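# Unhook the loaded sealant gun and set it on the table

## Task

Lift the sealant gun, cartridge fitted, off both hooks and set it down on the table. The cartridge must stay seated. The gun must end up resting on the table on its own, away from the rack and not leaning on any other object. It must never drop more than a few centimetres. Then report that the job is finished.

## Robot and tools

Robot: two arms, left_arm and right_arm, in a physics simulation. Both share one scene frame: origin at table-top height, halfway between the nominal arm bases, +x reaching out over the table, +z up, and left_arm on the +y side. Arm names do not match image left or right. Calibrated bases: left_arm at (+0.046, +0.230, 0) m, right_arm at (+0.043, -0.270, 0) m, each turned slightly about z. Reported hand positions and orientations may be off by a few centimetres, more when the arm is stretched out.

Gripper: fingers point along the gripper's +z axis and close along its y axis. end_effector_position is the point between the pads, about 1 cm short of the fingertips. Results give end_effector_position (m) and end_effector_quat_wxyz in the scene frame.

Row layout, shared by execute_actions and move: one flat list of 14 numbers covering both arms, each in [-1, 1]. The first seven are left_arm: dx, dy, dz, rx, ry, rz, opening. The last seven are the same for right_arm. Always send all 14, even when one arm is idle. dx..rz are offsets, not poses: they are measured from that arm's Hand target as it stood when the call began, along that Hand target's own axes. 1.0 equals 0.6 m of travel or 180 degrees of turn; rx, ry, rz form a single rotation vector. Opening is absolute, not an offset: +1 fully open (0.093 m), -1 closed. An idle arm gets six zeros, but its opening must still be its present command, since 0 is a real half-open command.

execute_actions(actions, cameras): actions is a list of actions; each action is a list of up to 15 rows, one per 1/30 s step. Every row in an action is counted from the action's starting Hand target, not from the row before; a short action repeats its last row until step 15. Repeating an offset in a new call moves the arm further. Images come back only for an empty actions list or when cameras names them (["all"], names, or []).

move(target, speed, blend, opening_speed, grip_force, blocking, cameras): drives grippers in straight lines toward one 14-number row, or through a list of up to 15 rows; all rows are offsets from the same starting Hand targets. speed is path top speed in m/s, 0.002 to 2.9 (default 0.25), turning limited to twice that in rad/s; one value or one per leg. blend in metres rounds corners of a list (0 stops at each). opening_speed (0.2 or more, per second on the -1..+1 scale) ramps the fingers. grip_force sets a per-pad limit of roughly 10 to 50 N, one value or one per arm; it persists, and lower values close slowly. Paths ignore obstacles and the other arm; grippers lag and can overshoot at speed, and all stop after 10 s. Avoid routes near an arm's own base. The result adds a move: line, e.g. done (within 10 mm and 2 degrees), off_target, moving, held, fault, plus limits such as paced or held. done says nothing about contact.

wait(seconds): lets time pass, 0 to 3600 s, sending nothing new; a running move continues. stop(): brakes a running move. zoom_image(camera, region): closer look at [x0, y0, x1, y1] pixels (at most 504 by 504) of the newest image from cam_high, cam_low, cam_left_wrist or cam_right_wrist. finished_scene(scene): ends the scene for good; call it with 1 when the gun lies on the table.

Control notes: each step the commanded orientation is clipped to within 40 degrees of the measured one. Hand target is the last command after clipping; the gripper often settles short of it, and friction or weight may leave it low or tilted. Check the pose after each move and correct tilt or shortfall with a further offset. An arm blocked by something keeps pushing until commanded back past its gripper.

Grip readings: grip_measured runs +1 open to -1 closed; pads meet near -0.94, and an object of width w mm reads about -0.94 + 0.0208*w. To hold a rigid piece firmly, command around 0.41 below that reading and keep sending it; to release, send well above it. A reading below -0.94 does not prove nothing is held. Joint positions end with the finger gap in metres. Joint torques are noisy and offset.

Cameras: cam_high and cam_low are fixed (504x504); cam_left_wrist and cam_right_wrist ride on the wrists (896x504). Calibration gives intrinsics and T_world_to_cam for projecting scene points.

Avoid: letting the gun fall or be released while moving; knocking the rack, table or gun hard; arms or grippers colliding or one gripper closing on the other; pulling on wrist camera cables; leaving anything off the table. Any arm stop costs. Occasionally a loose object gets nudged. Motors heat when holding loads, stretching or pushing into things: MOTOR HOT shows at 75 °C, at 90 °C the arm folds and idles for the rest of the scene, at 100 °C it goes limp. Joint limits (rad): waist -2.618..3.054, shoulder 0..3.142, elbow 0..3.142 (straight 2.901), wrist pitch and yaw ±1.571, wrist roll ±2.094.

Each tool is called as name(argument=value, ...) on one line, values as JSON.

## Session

execute_actions(actions=[])

Scene clock: 0.00 s.
left_arm: end_effector_position=(+0.4345, +0.1929, +0.0794) grip_measured=+1.000 end_effector_quat_wxyz=(+0.533, +0.034, +0.845, -0.019) | right_arm: end_effector_position=(+0.4273, -0.3294, +0.0822) grip_measured=+1.000 end_effector_quat_wxyz=(+0.540, +0.121, +0.827, -0.103)
Joint positions: left_arm=[-0.055 1.531 0.419 0.666 -0.029 -0.009 0.093] | right_arm=[-0.003 1.552 0.409 0.719 0.275 0.077 0.093]
Joint velocities: within noise
Joint torques (N m): no reading
Motor temperatures (°C): left_arm=[26 32 31 35 26 24 25] | right_arm=[23 28 32 29 26 23 25]
Heat: left arm: 35 °C; right arm: 32 °C.
Hand target: left_arm +0.4387, +0.1924, +0.0878; +0.544, +0.034, +0.838, -0.019 | right_arm +0.4303, -0.3295, +0.0881; +0.547, +0.122, +0.822, -0.102
Tool commands: left_gripper/opening=+1.0 right_gripper/opening=+1.0
camera_calibration:
cam_left_wrist: T_world_to_cam=[[-0.05103, -0.99851, -0.01957, 0.21832], [-0.73355, 0.05077, -0.67773, 0.40547], [0.67771, -0.02023, -0.73505, -0.14624]] pos_world=[0.40768, 0.19445, 0.17158]
cam_right_wrist: T_world_to_cam=[[-0.3276, -0.94167, 0.07702, -0.17873], [-0.74255, 0.2062, -0.63726, 0.47371], [0.58421, -0.26596, -0.76679, -0.18574]] pos_world=[0.40171, -0.31538, 0.17322]

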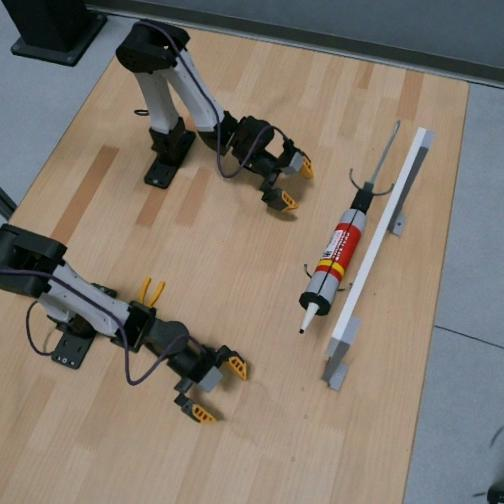

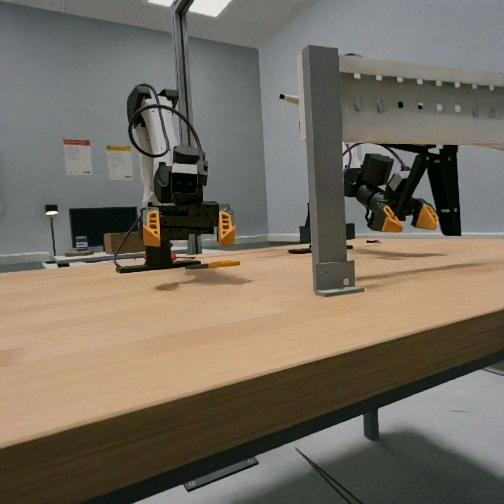

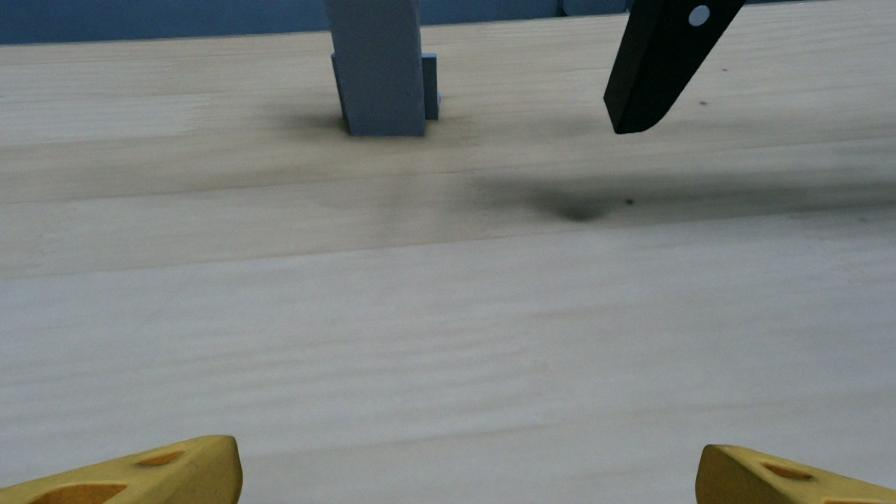

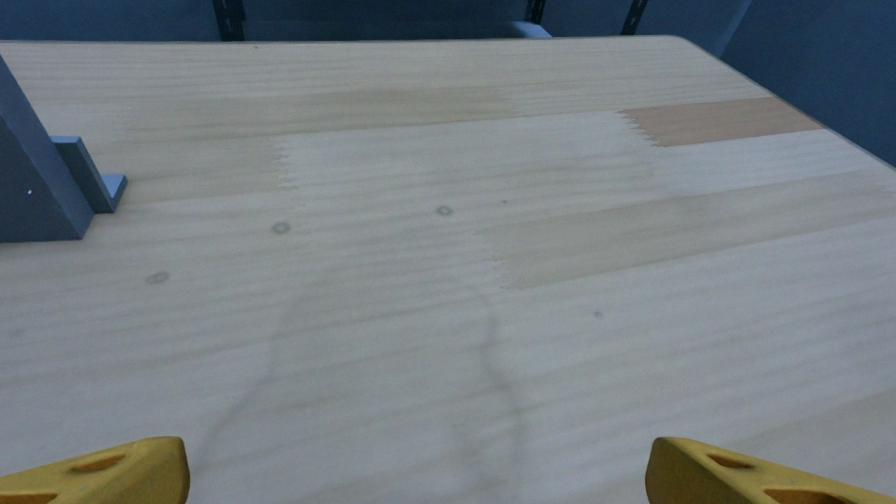

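move(target=[-0.307,-0.095,-0.282,-0.024,-0.1333,-0.0068,1,-0.305,0.089,-0.305,-0.1019,-0.1251,-0.0091,1], cameras=["all"])

zoom_image(camera="cam_high", region=[260, 100, 460, 400])

Scene clock: 4.60 s.
left_arm: end_effector_position=(+0.3552, +0.1407, +0.3100) grip_measured=+1.000 end_effector_quat_wxyz=(+0.698, +0.005, +0.716, +0.000) | right_arm: end_effector_position=(+0.3549, -0.2422, +0.3096) grip_measured=+1.000 end_effector_quat_wxyz=(+0.695, +0.001, +0.719, -0.006)
Joint positions: left_arm=[-0.506 0.822 0.621 0.169 -0.552 -0.009 0.093] | right_arm=[0.237 0.727 0.601 0.091 0.216 0 0.093]
Joint torques (N m): left_arm=[-0.29 -1.57 10.97 1.82 -0.15 -0.08] | right_arm=[0.73 -0.34 10.3 2.29 -0.01 -0.14]
Heat: left arm: 36 °C; right arm: 33 °C.
Hand target: left_arm +0.3552, +0.1407, +0.3248; +0.707, +0.000, +0.708, +0.000 | right_arm +0.3548, -0.2396, +0.3249; +0.707, -0.001, +0.707, +0.000
Off the commanded pose: left_arm 0.015 m, 2 deg | right_arm 0.015 m, 2 deg.
move: off_target (left_arm, right_arm)
cam_left_wrist: T_world_to_cam=[[0.02312, -0.99968, -0.01056, 0.13778], [-0.3952, 0.00056, -0.9186, 0.46771], [0.9183, 0.02541, -0.39506, -0.12135]] pos_world=[0.29309, 0.14055, 0.38315]
cam_right_wrist: T_world_to_cam=[[-0.04072, -0.99858, 0.03445, -0.2403], [-0.48312, -0.0105, -0.87549, 0.47622], [0.87461, -0.0523, -0.482, -0.08545]] pos_world=[0.29502, -0.23942, 0.38402]

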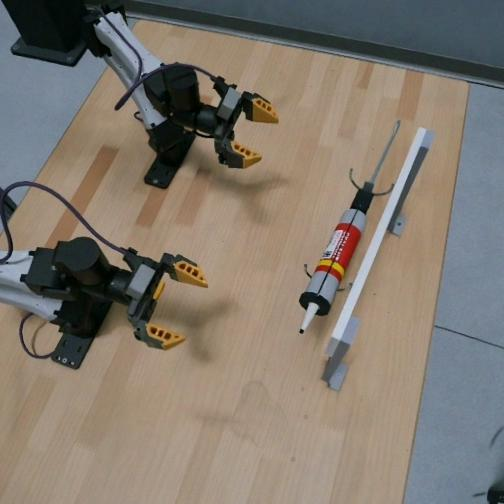

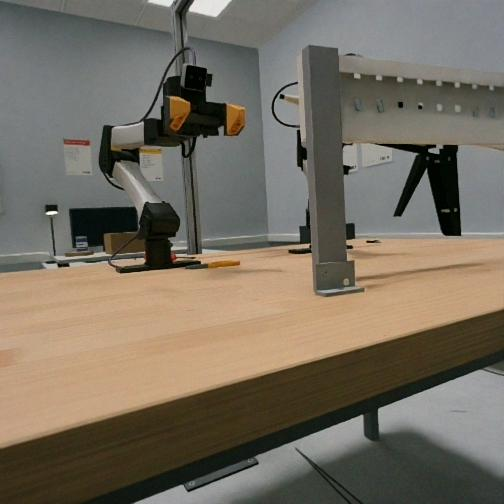

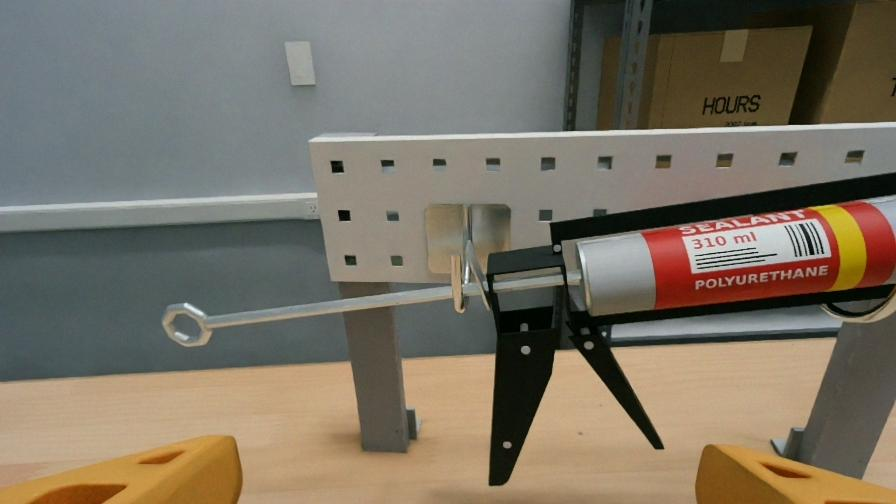

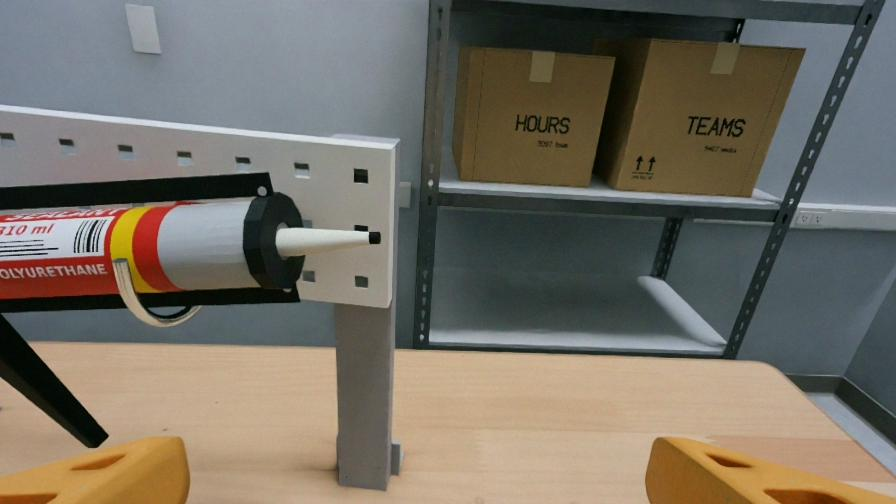

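Scaled by 1.680 from the camera's image (finer frame: 720x720).

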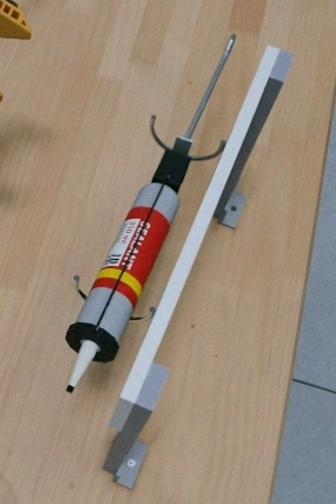

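move(target=[0.083,-0.157,0.202,0.0377,0.0419,-0.5323,1,0.0817,0.303,0.183,0.0407,-0.0367,0.4658,1], cameras=["all"])

Scene clock: 14.30 s.
left_arm: end_effector_position=(+0.4700, +0.0488, +0.2582) grip_measured=+1.000 end_effector_quat_wxyz=(-0.426, +0.494, -0.528, +0.544) | right_arm: end_effector_position=(+0.4624, -0.0595, +0.2674) grip_measured=+1.000 end_effector_quat_wxyz=(+0.560, +0.505, +0.501, +0.425)
Joint positions: left_arm=[-0.489 1.49 0.811 0.631 -0.388 -1.676 0.093] | right_arm=[0.778 1.654 0.981 0.654 0.886 1.454 0.093]
Joint torques (N m): left_arm=[0.58 -6.3 10.59 2.07 0.14 -0.06] | right_arm=[0.83 -5.26 9.8 1.82 0.34 -0.08]
Heat: left arm: 38 °C; right arm: 34 °C.
Hand target: left_arm +0.4764, +0.0465, +0.2749; -0.430, +0.488, -0.513, +0.561 | right_arm +0.4647, -0.0579, +0.2759; +0.561, +0.512, +0.487, +0.431
Off the commanded pose: left_arm 0.018 m, 3 deg | right_arm 0.009 m, 2 deg.
move: off_target (left_arm)
cam_left_wrist: T_world_to_cam=[[0.08683, 0.0728, 0.99356, -0.29896], [-0.5033, -0.85748, 0.10681, 0.29356], [0.85974, -0.50934, -0.03781, -0.28345]] pos_world=[0.4174, 0.12911, 0.25496]
cam_right_wrist: T_world_to_cam=[[-0.06412, -0.14956, -0.98667, 0.28243], [-0.32843, 0.93679, -0.12065, 0.27597], [0.94235, 0.31632, -0.10919, -0.29935]] pos_world=[0.39083, -0.1216, 0.27928]

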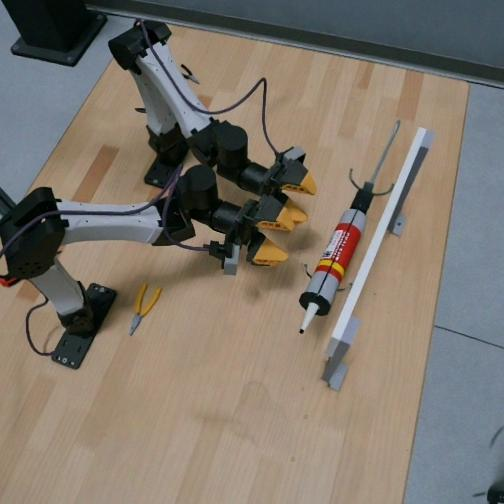

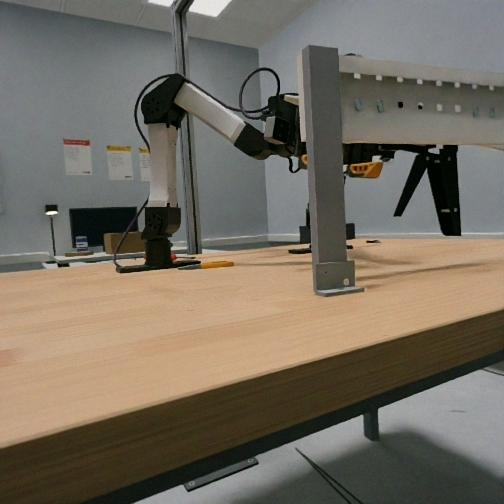

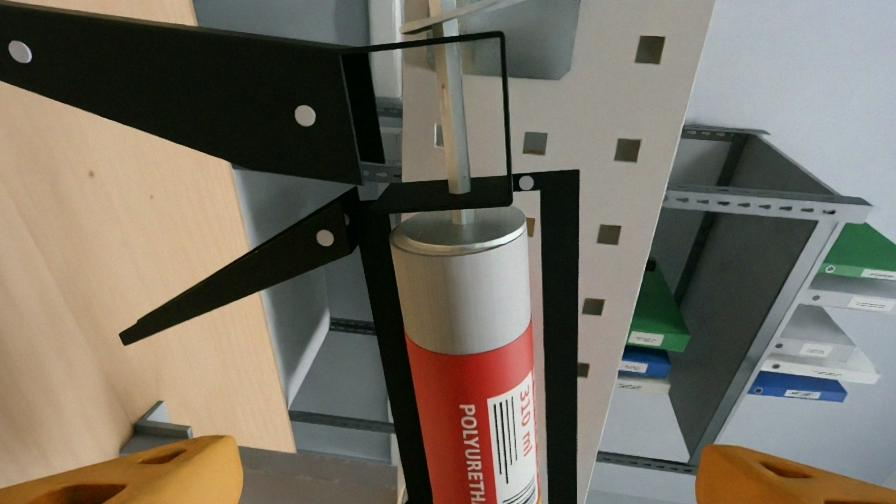

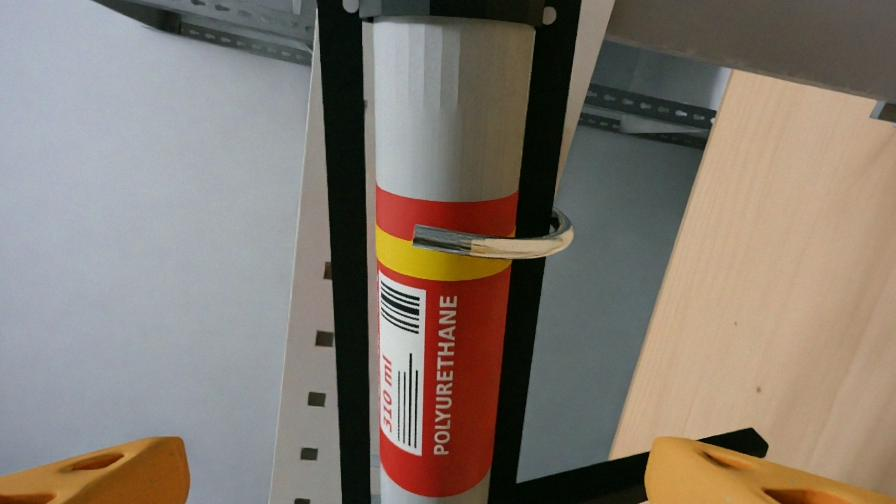

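move(target=[[0,0.017,-0.02,0,0,0,1,0,-0.017,-0.02,0,0,0,1],[0,0,0.075,0,0,0,1,0,0,0.075,0,0,0,1]], speed=0.12, cameras=["cam_left_wrist","cam_right_wrist"])

Scene clock: 18.87 s.
left_arm: end_effector_position=(+0.5149, +0.0418, +0.2649) grip_measured=+1.000 end_effector_quat_wxyz=(-0.429, +0.492, -0.518, +0.553) | right_arm: end_effector_position=(+0.5043, -0.0675, +0.2678) grip_measured=+1.000 end_effector_quat_wxyz=(+0.562, +0.511, +0.495, +0.422)
Joint positions: left_arm=[-0.441 1.651 0.974 0.656 -0.343 -1.678 0.093] | right_arm=[0.692 1.758 1.104 0.636 0.818 1.458 0.093]
Joint torques (N m): left_arm=[0.55 -7.82 10.62 1.8 0.18 -0.08] | right_arm=[-0.23 -5.98 9.89 1.95 0 -0.07]
Heat: left arm: 39 °C; right arm: 35 °C.
Hand target: left_arm +0.5209, +0.0396, +0.2748; -0.430, +0.488, -0.513, +0.561 | right_arm +0.5091, -0.0650, +0.2757; +0.562, +0.512, +0.487, +0.430
Off the commanded pose: left_arm 0.012 m, 1 deg | right_arm 0.010 m, 1 deg.
move: off_target (left_arm)
cam_left_wrist: T_world_to_cam=[[0.06423, 0.08926, 0.99394, -0.29809], [-0.50304, -0.8573, 0.10949, 0.30848], [0.86187, -0.50702, -0.01016, -0.334]] pos_world=[0.46219, 0.12172, 0.25911]
cam_right_wrist: T_world_to_cam=[[-0.06705, -0.14284, -0.98747, 0.28648], [-0.31084, 0.94343, -0.11536, 0.28746], [0.94809, 0.29922, -0.10765, -0.34066]] pos_world=[0.43154, -0.12834, 0.27938]

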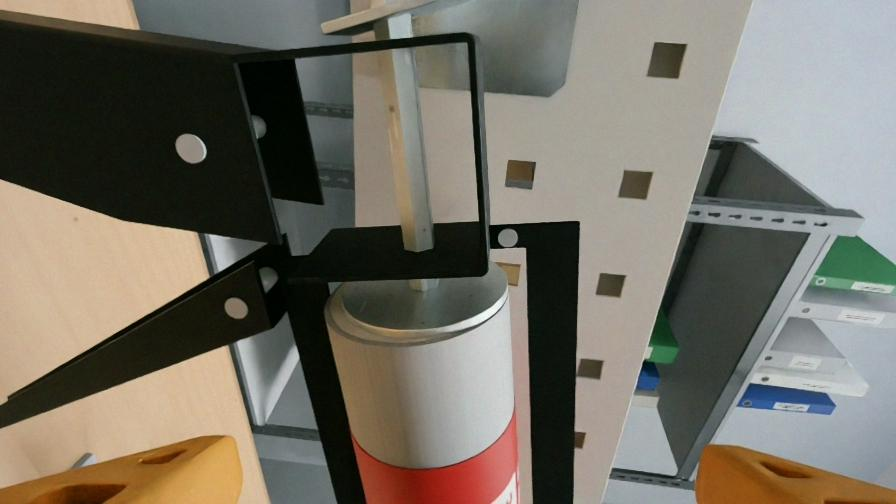

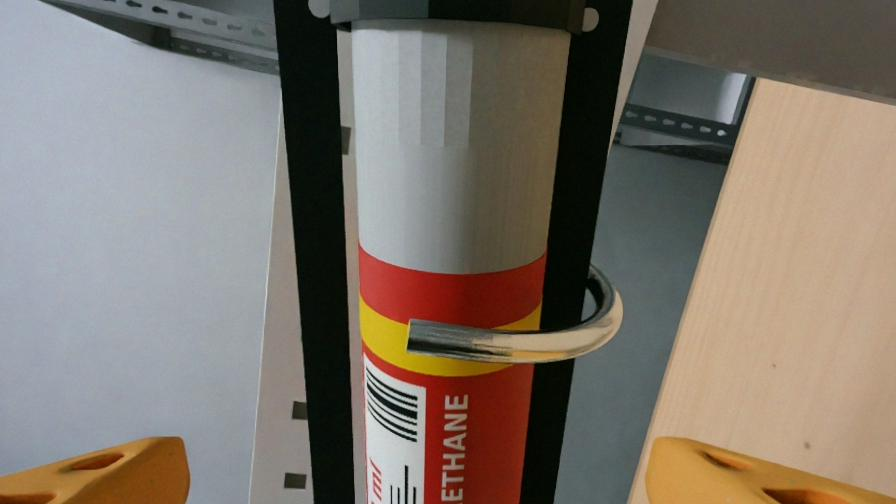

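move(target=[[0.006,0.025,-0.02,0,0,0,1,0,-0.023,-0.02,0,0,0,1],[0.012,0.008,0.035,0,0,0,1,0,-0.006,0.035,0,0,0,1]], speed=0.12, cameras=["cam_left_wrist","cam_right_wrist"])

Scene clock: 22.63 s.
left_arm: end_effector_position=(+0.5344, +0.0305, +0.2620) grip_measured=+1.000 end_effector_quat_wxyz=(-0.429, +0.491, -0.518, +0.554) | right_arm: end_effector_position=(+0.5252, -0.0716, +0.2648) grip_measured=+1.000 end_effector_quat_wxyz=(+0.562, +0.512, +0.494, +0.422)
Joint positions: left_arm=[-0.442 1.737 1.058 0.659 -0.342 -1.678 0.093] | right_arm=[0.65 1.814 1.16 0.636 0.778 1.461 0.093]
Joint torques (N m): left_arm=[0.55 -8.62 10.52 1.79 0.16 -0.07] | right_arm=[-0.02 -6.72 9.84 1.98 0 -0.12]
Motor temperatures (°C): left_arm=[26 33 36 39 25 24 25] | right_arm=[23 29 35 32 26 22 25]
Heat: left arm: 39 °C; right arm: 35 °C.
Hand target: left_arm +0.5404, +0.0288, +0.2707; -0.430, +0.488, -0.513, +0.561 | right_arm +0.5297, -0.0686, +0.2723; +0.561, +0.512, +0.487, +0.431
Off the commanded pose: left_arm 0.011 m, 1 deg | right_arm 0.009 m, 1 deg.
move: off_target (left_arm)
cam_left_wrist: T_world_to_cam=[[0.06304, 0.09026, 0.99392, -0.29482], [-0.50445, -0.85644, 0.10977, 0.30973], [0.86114, -0.5083, -0.00846, -0.35658]] pos_world=[0.48189, 0.11062, 0.25601]
cam_right_wrist: T_world_to_cam=[[-0.06629, -0.13887, -0.98809, 0.2844], [-0.30964, 0.94424, -0.11194, 0.29606], [0.94854, 0.29853, -0.10559, -0.36047]] pos_world=[0.45244, -0.13245, 0.27609]

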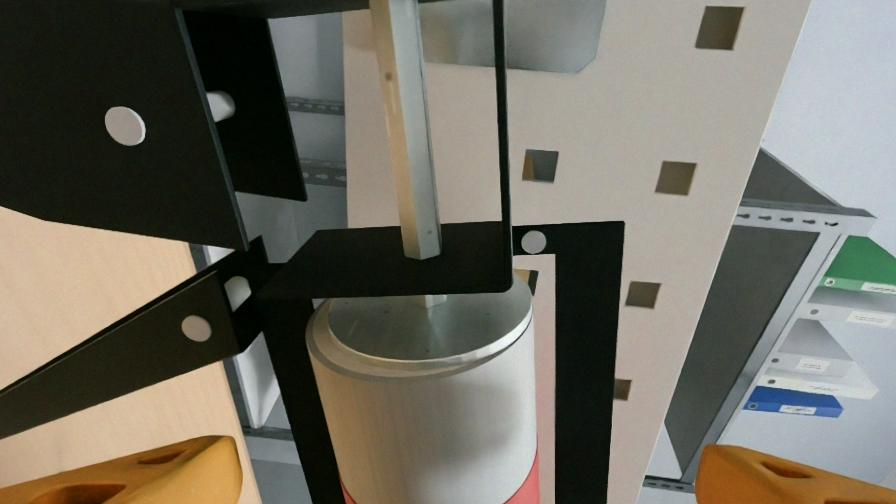

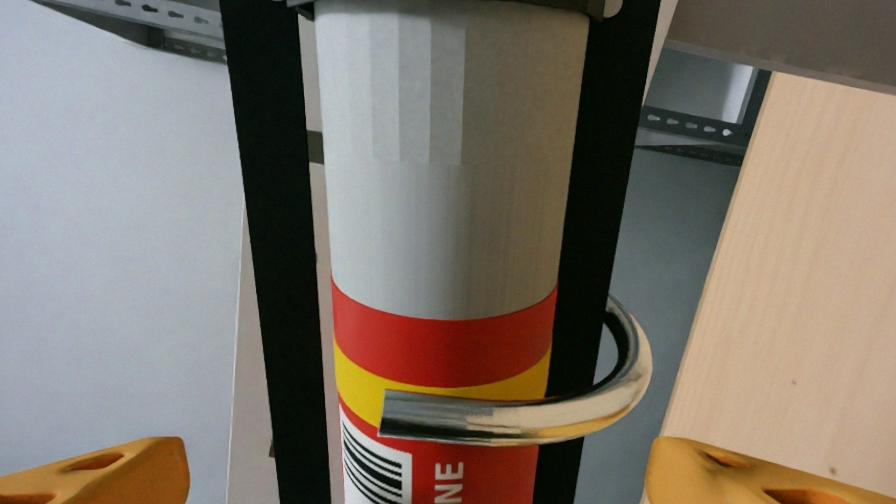

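move(target=[[0.005,0.020,-0.02,0,0,0,1,0.01,-0.022,-0.02,0,0,0,1],[0.005,0.001,0.040,0,0,0,1,0.010,-0.003,0.040,0,0,0,1]], speed=0.1, cameras=["cam_left_wrist","cam_right_wrist","cam_high"])

Scene clock: 26.80 s.
left_arm: end_effector_position=(+0.5573, +0.0235, +0.2619) grip_measured=+1.000 end_effector_quat_wxyz=(-0.429, +0.492, -0.517, +0.554) | right_arm: end_effector_position=(+0.5499, -0.0694, +0.2627) grip_measured=+1.000 end_effector_quat_wxyz=(+0.561, +0.513, +0.494, +0.423)
Joint positions: left_arm=[-0.43 1.82 1.16 0.64 -0.331 -1.678 0.093] | right_arm=[0.62 1.893 1.255 0.62 0.747 1.462 0.093]
Joint torques (N m): left_arm=[0.62 -9.32 10.66 1.83 0.18 -0.07] | right_arm=[-0.23 -7.13 9.85 2.02 0.03 -0.1]
Heat: left arm: 40 °C; right arm: 36 °C.
Hand target: left_arm +0.5636, +0.0219, +0.2703; -0.430, +0.488, -0.513, +0.561 | right_arm +0.5544, -0.0667, +0.2698; +0.561, +0.512, +0.487, +0.430
Off the commanded pose: left_arm 0.011 m, 1 deg | right_arm 0.009 m, 1 deg.
move: off_target (left_arm)
cam_left_wrist: T_world_to_cam=[[0.06311, 0.09045, 0.9939, -0.29557], [-0.50416, -0.85658, 0.10997, 0.31498], [0.8613, -0.50803, -0.00846, -0.37993]] pos_world=[0.50469, 0.10352, 0.25591]
cam_right_wrist: T_world_to_cam=[[-0.06647, -0.13773, -0.98824, 0.28444], [-0.31003, 0.94425, -0.11075, 0.30122], [0.9484, 0.29902, -0.10547, -0.3846]] pos_world=[0.47704, -0.13025, 0.27389]
Images, in order (width x height): cam_high 504x504, cam_left_wrist 896x504, cam_right_wrist 896x504.

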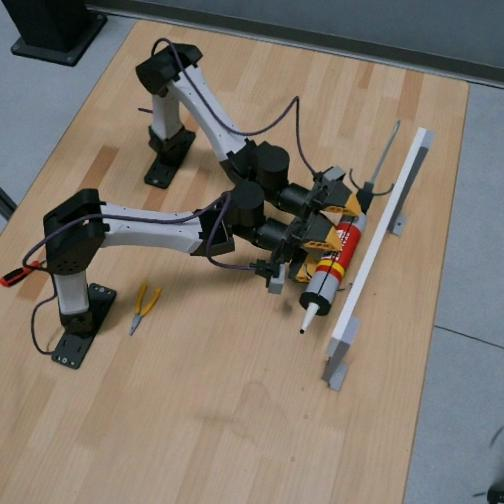

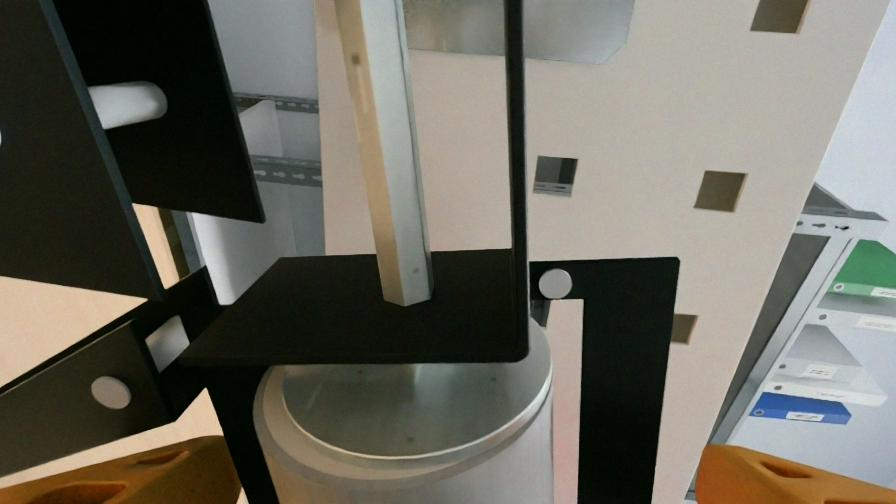

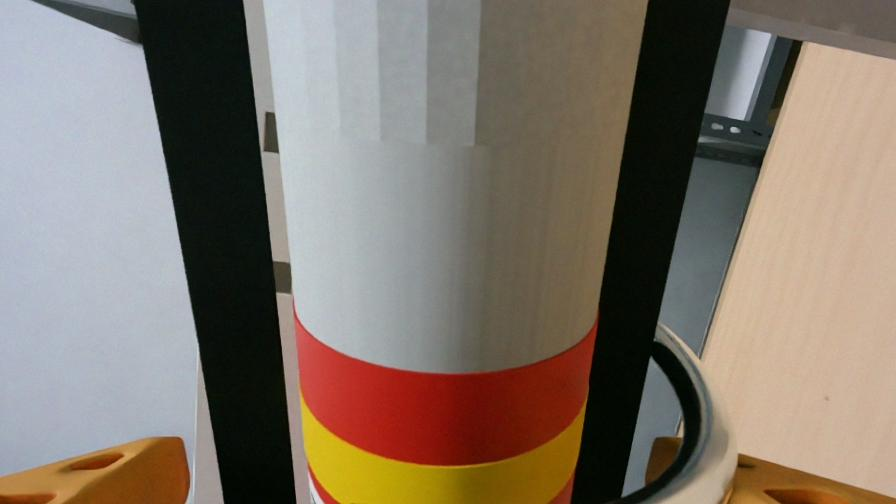

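zoom_image(camera="cam_right_wrist", region=[560, 300, 896, 504])

zoom_image(camera="cam_left_wrist", region=[0, 250, 336, 504])

zoom_image(camera="cam_high", region=[230, 130, 420, 350])

Scaled by 1.500 from the camera's image (finer frame: 1280x720).

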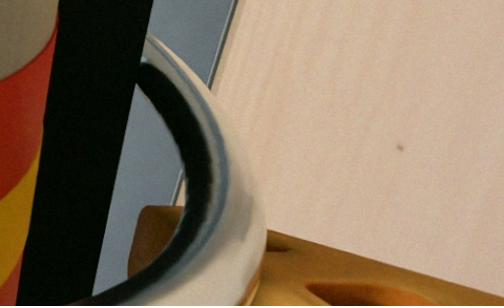

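Scaled by 1.500 from the camera's image (finer frame: 1280x720).

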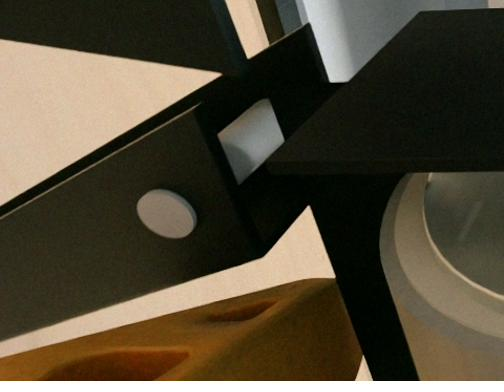

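Scaled by 2.291 from the camera's image (finer frame: 720x720).

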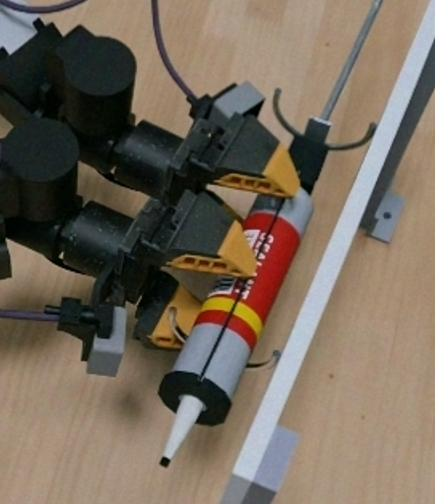

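move(target=[0,0.006,-0.007,0,0,0,1,0.005,-0.004,-0.007,0,0,0,1], speed=0.1, cameras=["cam_left_wrist","cam_right_wrist"])

Scene clock: 30.93 s.
left_arm: end_effector_position=(+0.5573, +0.0235, +0.2618) grip_measured=+1.000 end_effector_quat_wxyz=(-0.429, +0.492, -0.518, +0.554) | right_arm: end_effector_position=(+0.5488, -0.0667, +0.2626) grip_measured=+1.000 end_effector_quat_wxyz=(+0.560, +0.511, +0.495, +0.424)
Joint positions: left_arm=[-0.43 1.82 1.16 0.64 -0.331 -1.678 0.093] | right_arm=[0.625 1.893 1.255 0.62 0.747 1.462 0.093]
Joint torques (N m): left_arm=[0.29 -10.03 8.59 1.99 0.12 -0.08] | right_arm=[1.09 -7.23 8.65 2.07 0.07 -0.1]
Heat: left arm: 40 °C; right arm: 36 °C.
Hand target: left_arm +0.5594, +0.0222, +0.2668; -0.430, +0.488, -0.513, +0.561 | right_arm +0.5507, -0.0634, +0.2671; +0.561, +0.513, +0.487, +0.430
Off the commanded pose: left_arm 0.006 m, 1 deg | right_arm 0.006 m, 1 deg.
move: done
cam_left_wrist: T_world_to_cam=[[0.06346, 0.09026, 0.99389, -0.29562], [-0.50413, -0.8566, 0.10998, 0.31497], [0.8613, -0.50803, -0.00886, -0.37983]] pos_world=[0.50469, 0.10352, 0.25581]
cam_right_wrist: T_world_to_cam=[[-0.06599, -0.13835, -0.98818, 0.28439], [-0.31503, 0.94258, -0.11093, 0.30103], [0.94678, 0.30398, -0.10579, -0.38313]] pos_world=[0.47634, -0.12793, 0.27389]

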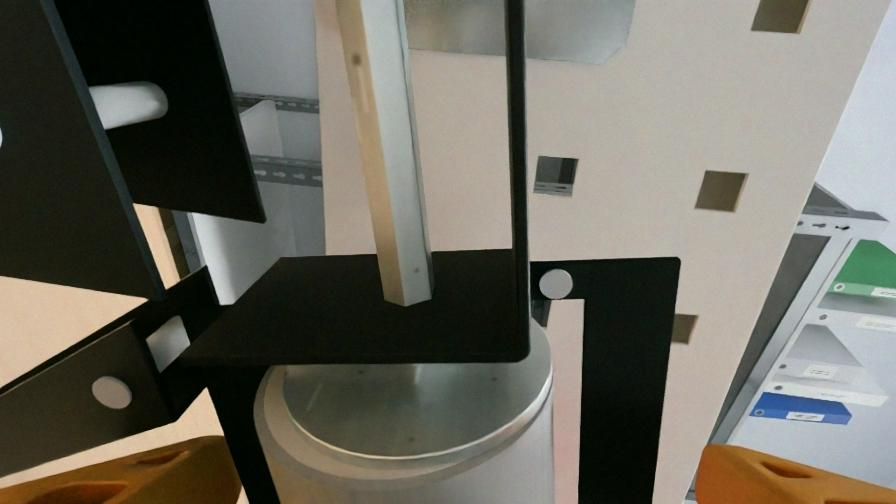

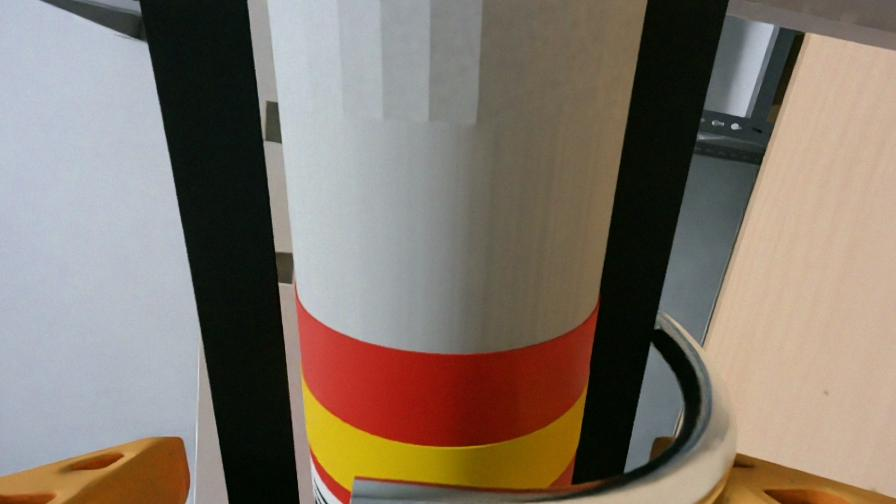

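move(target=[0,0,0,0,0,0,0.55,0,0,0,0,0,0,0.55], speed=0.1, grip_force=20, opening_speed=0.3, cameras=["cam_left_wrist","cam_right_wrist"])

Scene clock: 33.77 s.
left_arm: end_effector_position=(+0.5571, +0.0233, +0.2572) grip_measured=+0.661 end_effector_quat_wxyz=(-0.425, +0.495, -0.524, +0.548) | right_arm: end_effector_position=(+0.5493, -0.0666, +0.2584) grip_measured=+0.556 end_effector_quat_wxyz=(+0.560, +0.512, +0.498, +0.419)
Joint positions: left_arm=[-0.43 1.82 1.16 0.62 -0.329 -1.681 0.077] | right_arm=[0.626 1.898 1.255 0.613 0.751 1.463 0.072]
Joint torques (N m): left_arm=[0.28 -10.17 8.54 2.17 0.1 -0.04] | right_arm=[0.72 -7.75 8.65 2.16 0.13 -0.1]
Heat: left arm: 40 °C; right arm: 36 °C.
Hand target: left_arm +0.5594, +0.0222, +0.2669; -0.430, +0.488, -0.513, +0.561 | right_arm +0.5506, -0.0632, +0.2670; +0.561, +0.512, +0.487, +0.430
Off the commanded pose: left_arm 0.010 m, 2 deg | right_arm 0.009 m, 2 deg.
grip_force (N): 20, 20
move: done
cam_left_wrist: T_world_to_cam=[[0.08144, 0.08334, 0.99319, -0.30068], [-0.50334, -0.85664, 0.11316, 0.31399], [0.86024, -0.50913, -0.02781, -0.3744]] pos_world=[0.5046, 0.10342, 0.25269]
cam_right_wrist: T_world_to_cam=[[-0.07637, -0.14413, -0.98661, 0.28517], [-0.31293, 0.94297, -0.11353, 0.30019], [0.9467, 0.30007, -0.11712, -0.38136]] pos_world=[0.47675, -0.12754, 0.27076]

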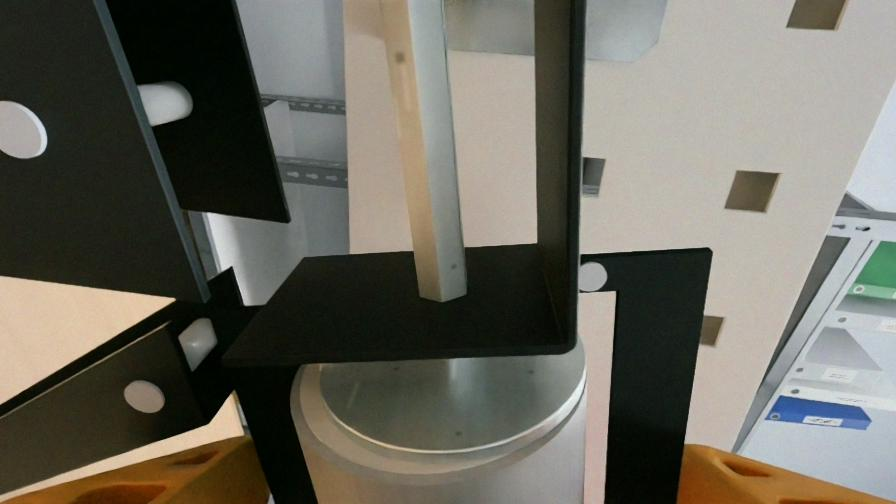

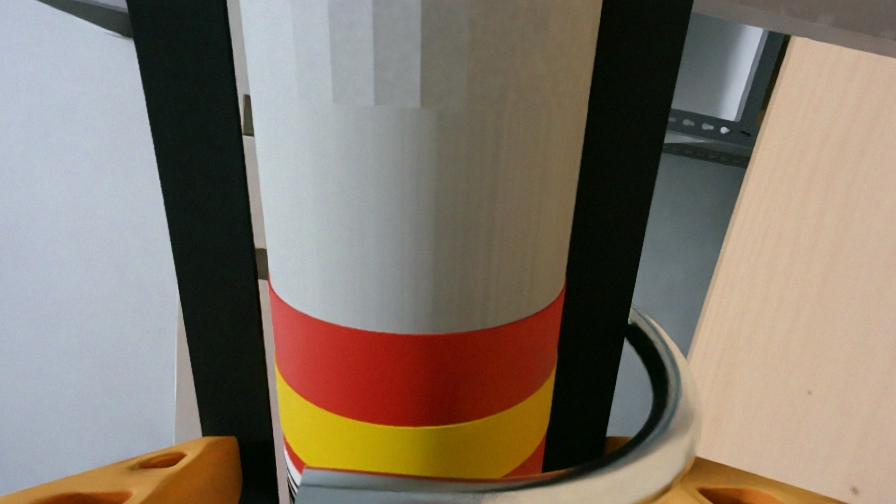

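move(target=[0,0,0,0,0,0,0.1,0,0,0,0,0,0,0.1], speed=0.1, grip_force=45, opening_speed=0.5, cameras=["cam_left_wrist","cam_right_wrist","cam_high"])

Scene clock: 35.50 s.
left_arm: end_effector_position=(+0.5572, +0.0233, +0.2571) grip_measured=+0.551 end_effector_quat_wxyz=(-0.425, +0.495, -0.523, +0.548) | right_arm: end_effector_position=(+0.5495, -0.0660, +0.2578) grip_measured=+0.102 end_effector_quat_wxyz=(+0.561, +0.513, +0.495, +0.421)
Joint positions: left_arm=[-0.43 1.821 1.16 0.62 -0.329 -1.682 0.072] | right_arm=[0.628 1.904 1.255 0.625 0.756 1.464 0.05]
Joint torques (N m): left_arm=[0.28 -10.19 8.53 2.18 0.11 -0.03] | right_arm=[0.44 -7.79 8.68 2.06 0.04 -0.16]
Heat: left arm: 40 °C; right arm: 36 °C.
Hand target: left_arm +0.5594, +0.0222, +0.2669; -0.430, +0.488, -0.513, +0.561 | right_arm +0.5507, -0.0633, +0.2670; +0.561, +0.512, +0.487, +0.430
Off the commanded pose: left_arm 0.010 m, 2 deg | right_arm 0.010 m, 1 deg.
grip_force (N): 45, 45
move: done
cam_left_wrist: T_world_to_cam=[[0.0817, 0.08481, 0.99304, -0.30073], [-0.50327, -0.8565, 0.11456, 0.31361], [0.86026, -0.50913, -0.02729, -0.37454]] pos_world=[0.5046, 0.10342, 0.25249]
cam_right_wrist: T_world_to_cam=[[-0.07152, -0.13914, -0.98769, 0.28262], [-0.30938, 0.94448, -0.11065, 0.29702], [0.94825, 0.29766, -0.1106, -0.38454]] pos_world=[0.47675, -0.12675, 0.26948]
Images, in order (width x height): cam_high 504x504, cam_left_wrist 896x504, cam_right_wrist 896x504.

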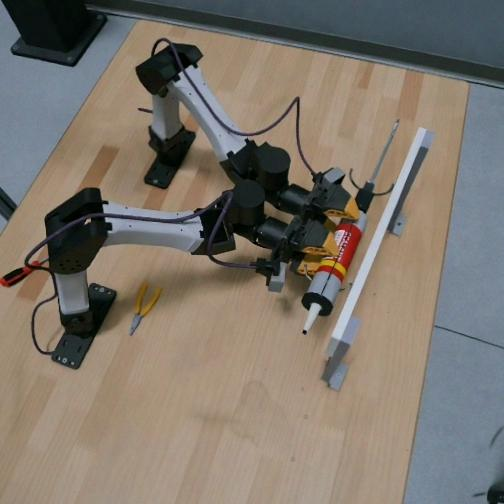

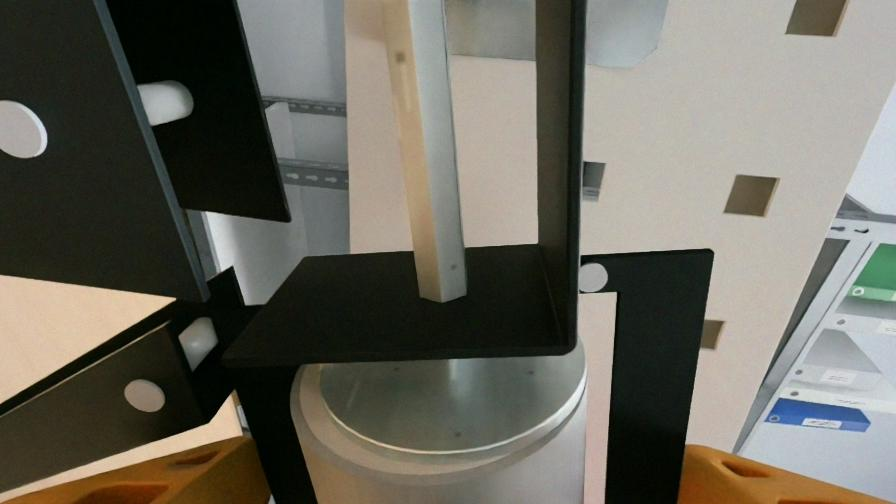

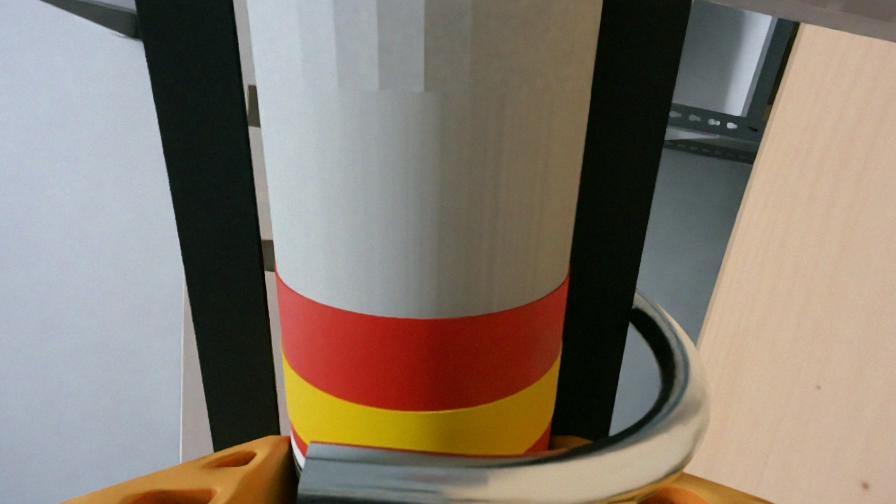

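move(target=[[0,0,0,0,0,0,0.1,0,0,0,0,0,0,1],[0,0,0,0,0,0,0.1,0.002,-0.012,-0.015,0,0,0,1],[0,0,0,0,0,0,0.1,0.002,0,0.023,0,0,0,1]], speed=0.08, opening_speed=1.0, cameras=["cam_right_wrist","cam_left_wrist"])

Scene clock: 48.17 s.
left_arm: end_effector_position=(+0.5572, +0.0233, +0.2571) grip_measured=+0.548 end_effector_quat_wxyz=(-0.425, +0.495, -0.523, +0.548) | right_arm: end_effector_position=(+0.5597, -0.0668, +0.2601) grip_measured=+1.000 end_effector_quat_wxyz=(+0.560, +0.513, +0.493, +0.423)
Joint positions: left_arm=[-0.43 1.821 1.16 0.62 -0.329 -1.682 0.071] | right_arm=[0.612 1.93 1.295 0.617 0.738 1.464 0.093]
Joint torques (N m): left_arm=[0.27 -10.17 8.53 2.17 0.11 -0.03] | right_arm=[0.35 -7.34 10.18 1.99 0 -0.13]
Heat: left arm: 41 °C; right arm: 36 °C.
Hand target: left_arm +0.5594, +0.0222, +0.2669; -0.430, +0.488, -0.513, +0.561 | right_arm +0.5645, -0.0642, +0.2671; +0.561, +0.512, +0.487, +0.431
Off the commanded pose: left_arm 0.010 m, 2 deg | right_arm 0.009 m, 1 deg.
grip_force (N): 45, 45
move: done
cam_left_wrist: T_world_to_cam=[[0.0817, 0.08481, 0.99304, -0.30073], [-0.50327, -0.8565, 0.11456, 0.31361], [0.86026, -0.50913, -0.02729, -0.37454]] pos_world=[0.5046, 0.10342, 0.25249]
cam_right_wrist: T_world_to_cam=[[-0.06612, -0.13543, -0.98858, 0.2829], [-0.31025, 0.94443, -0.10863, 0.30108], [0.94835, 0.29953, -0.10446, -0.39524]] pos_world=[0.48694, -0.12765, 0.27109]
Images, in order (width x height): cam_left_wrist 896x504, cam_right_wrist 896x504.

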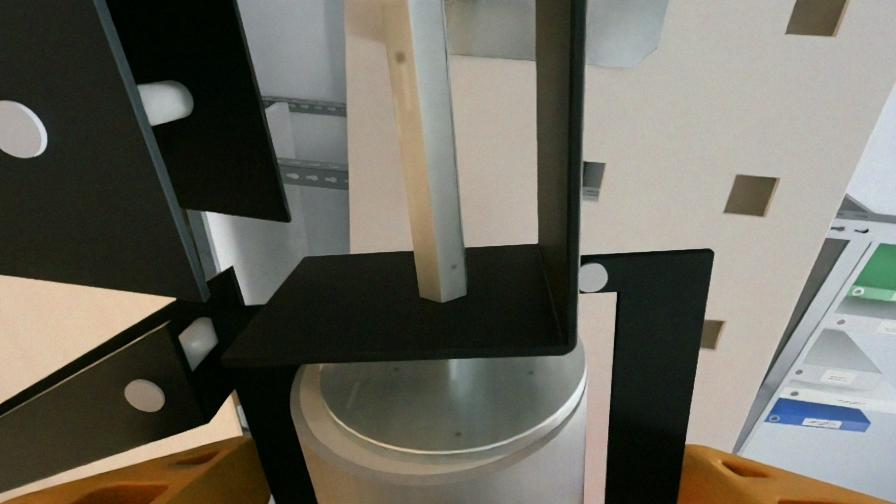

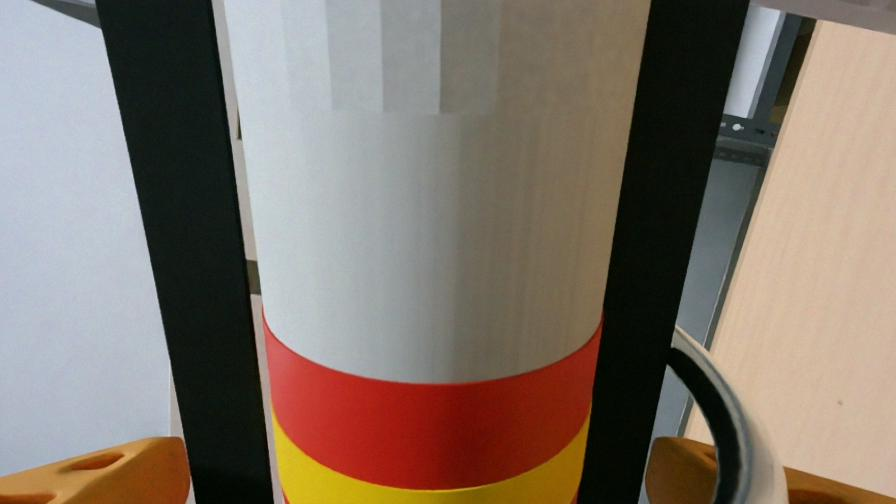

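move(target=[0,0,0,0,0,0,0.1,0,0,0,0,0,0,0.4], speed=0.1, grip_force=[45,20], opening_speed=0.4, cameras=["cam_right_wrist"])

move(target=[0,0,0,0,0,0,0.1,0,0,0,0,0,0,0.1], speed=0.1, grip_force=45, opening_speed=0.6, cameras=["cam_right_wrist"])

Scene clock: 50.30 s.
left_arm: end_effector_position=(+0.5572, +0.0233, +0.2571) grip_measured=+0.548 end_effector_quat_wxyz=(-0.425, +0.495, -0.523, +0.548) | right_arm: end_effector_position=(+0.5598, -0.0665, +0.2604) grip_measured=+0.684 end_effector_quat_wxyz=(+0.560, +0.513, +0.493, +0.424)
Joint positions: left_arm=[-0.43 1.821 1.16 0.62 -0.329 -1.682 0.071] | right_arm=[0.612 1.93 1.296 0.617 0.737 1.464 0.078]
Joint torques (N m): left_arm=[0.29 -10.21 8.54 2.18 0.1 -0.04] | right_arm=[0.27 -7.1 9.88 1.99 -0.02 -0.14]
Heat: left arm: 41 °C; right arm: 37 °C.
Hand target: left_arm +0.5594, +0.0222, +0.2669; -0.430, +0.488, -0.513, +0.561 | right_arm +0.5645, -0.0643, +0.2671; +0.561, +0.512, +0.487, +0.431
Off the commanded pose: left_arm 0.010 m, 2 deg | right_arm 0.008 m, 1 deg.
grip_force (N): 45, 20
move: done
cam_right_wrist: T_world_to_cam=[[-0.0657, -0.13526, -0.98863, 0.28306], [-0.31136, 0.94408, -0.10847, 0.30153], [0.94802, 0.30069, -0.10414, -0.3952]] pos_world=[0.48714, -0.12754, 0.27139]

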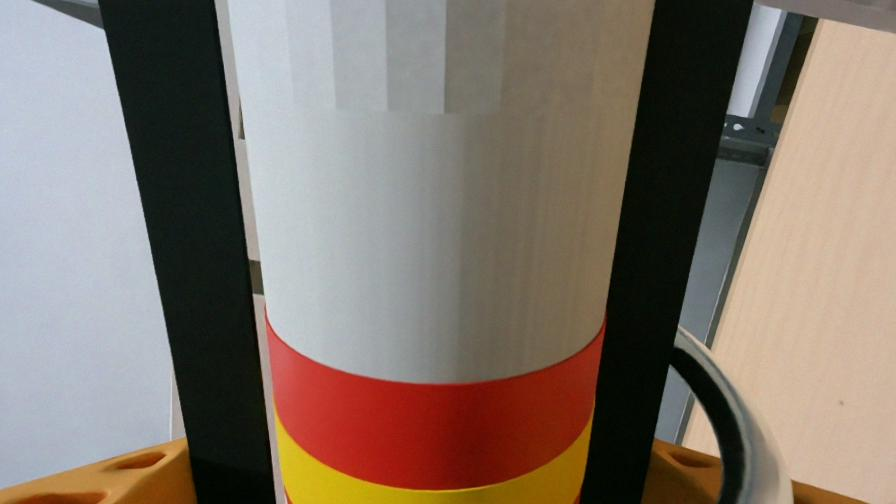

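Scene clock: 51.00 s.
left_arm: end_effector_position=(+0.5572, +0.0233, +0.2571) grip_measured=+0.548 end_effector_quat_wxyz=(-0.425, +0.495, -0.523, +0.548) | right_arm: end_effector_position=(+0.5598, -0.0665, +0.2604) grip_measured=+0.628 end_effector_quat_wxyz=(+0.560, +0.513, +0.493, +0.424)
Joint positions: left_arm=[-0.43 1.821 1.16 0.62 -0.329 -1.682 0.071] | right_arm=[0.612 1.93 1.296 0.617 0.737 1.464 0.075]
Joint torques (N m): left_arm=[0.28 -10.19 8.51 2.17 0.1 -0.04] | right_arm=[0.4 -7.2 9.88 1.98 -0.02 -0.08]
Heat: left arm: 41 °C; right arm: 37 °C.
Hand target: left_arm +0.5594, +0.0222, +0.2669; -0.430, +0.488, -0.513, +0.561 | right_arm +0.5645, -0.0643, +0.2671; +0.561, +0.512, +0.487, +0.431
Off the commanded pose: left_arm 0.010 m, 2 deg | right_arm 0.008 m, 1 deg.
grip_force (N): 45, 45
move: done
cam_right_wrist: T_world_to_cam=[[-0.0657, -0.13526, -0.98863, 0.28306], [-0.31136, 0.94408, -0.10847, 0.30153], [0.94802, 0.30069, -0.10414, -0.3952]] pos_world=[0.48714, -0.12754, 0.27139]

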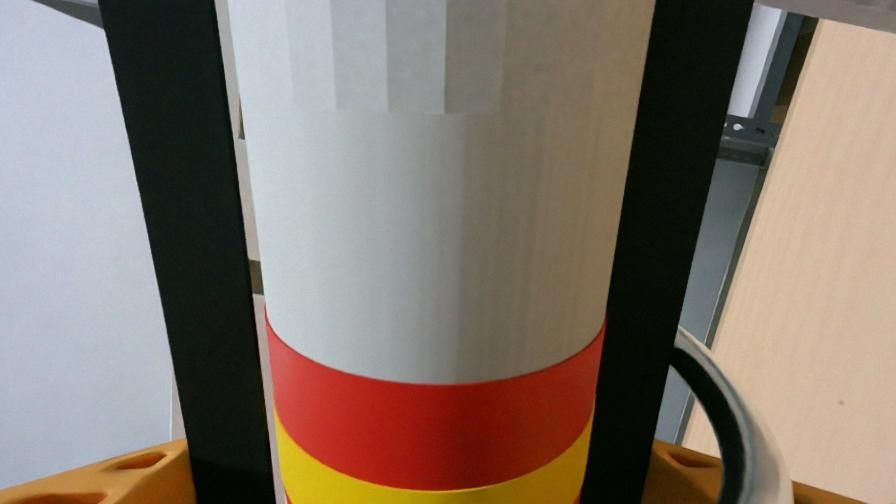

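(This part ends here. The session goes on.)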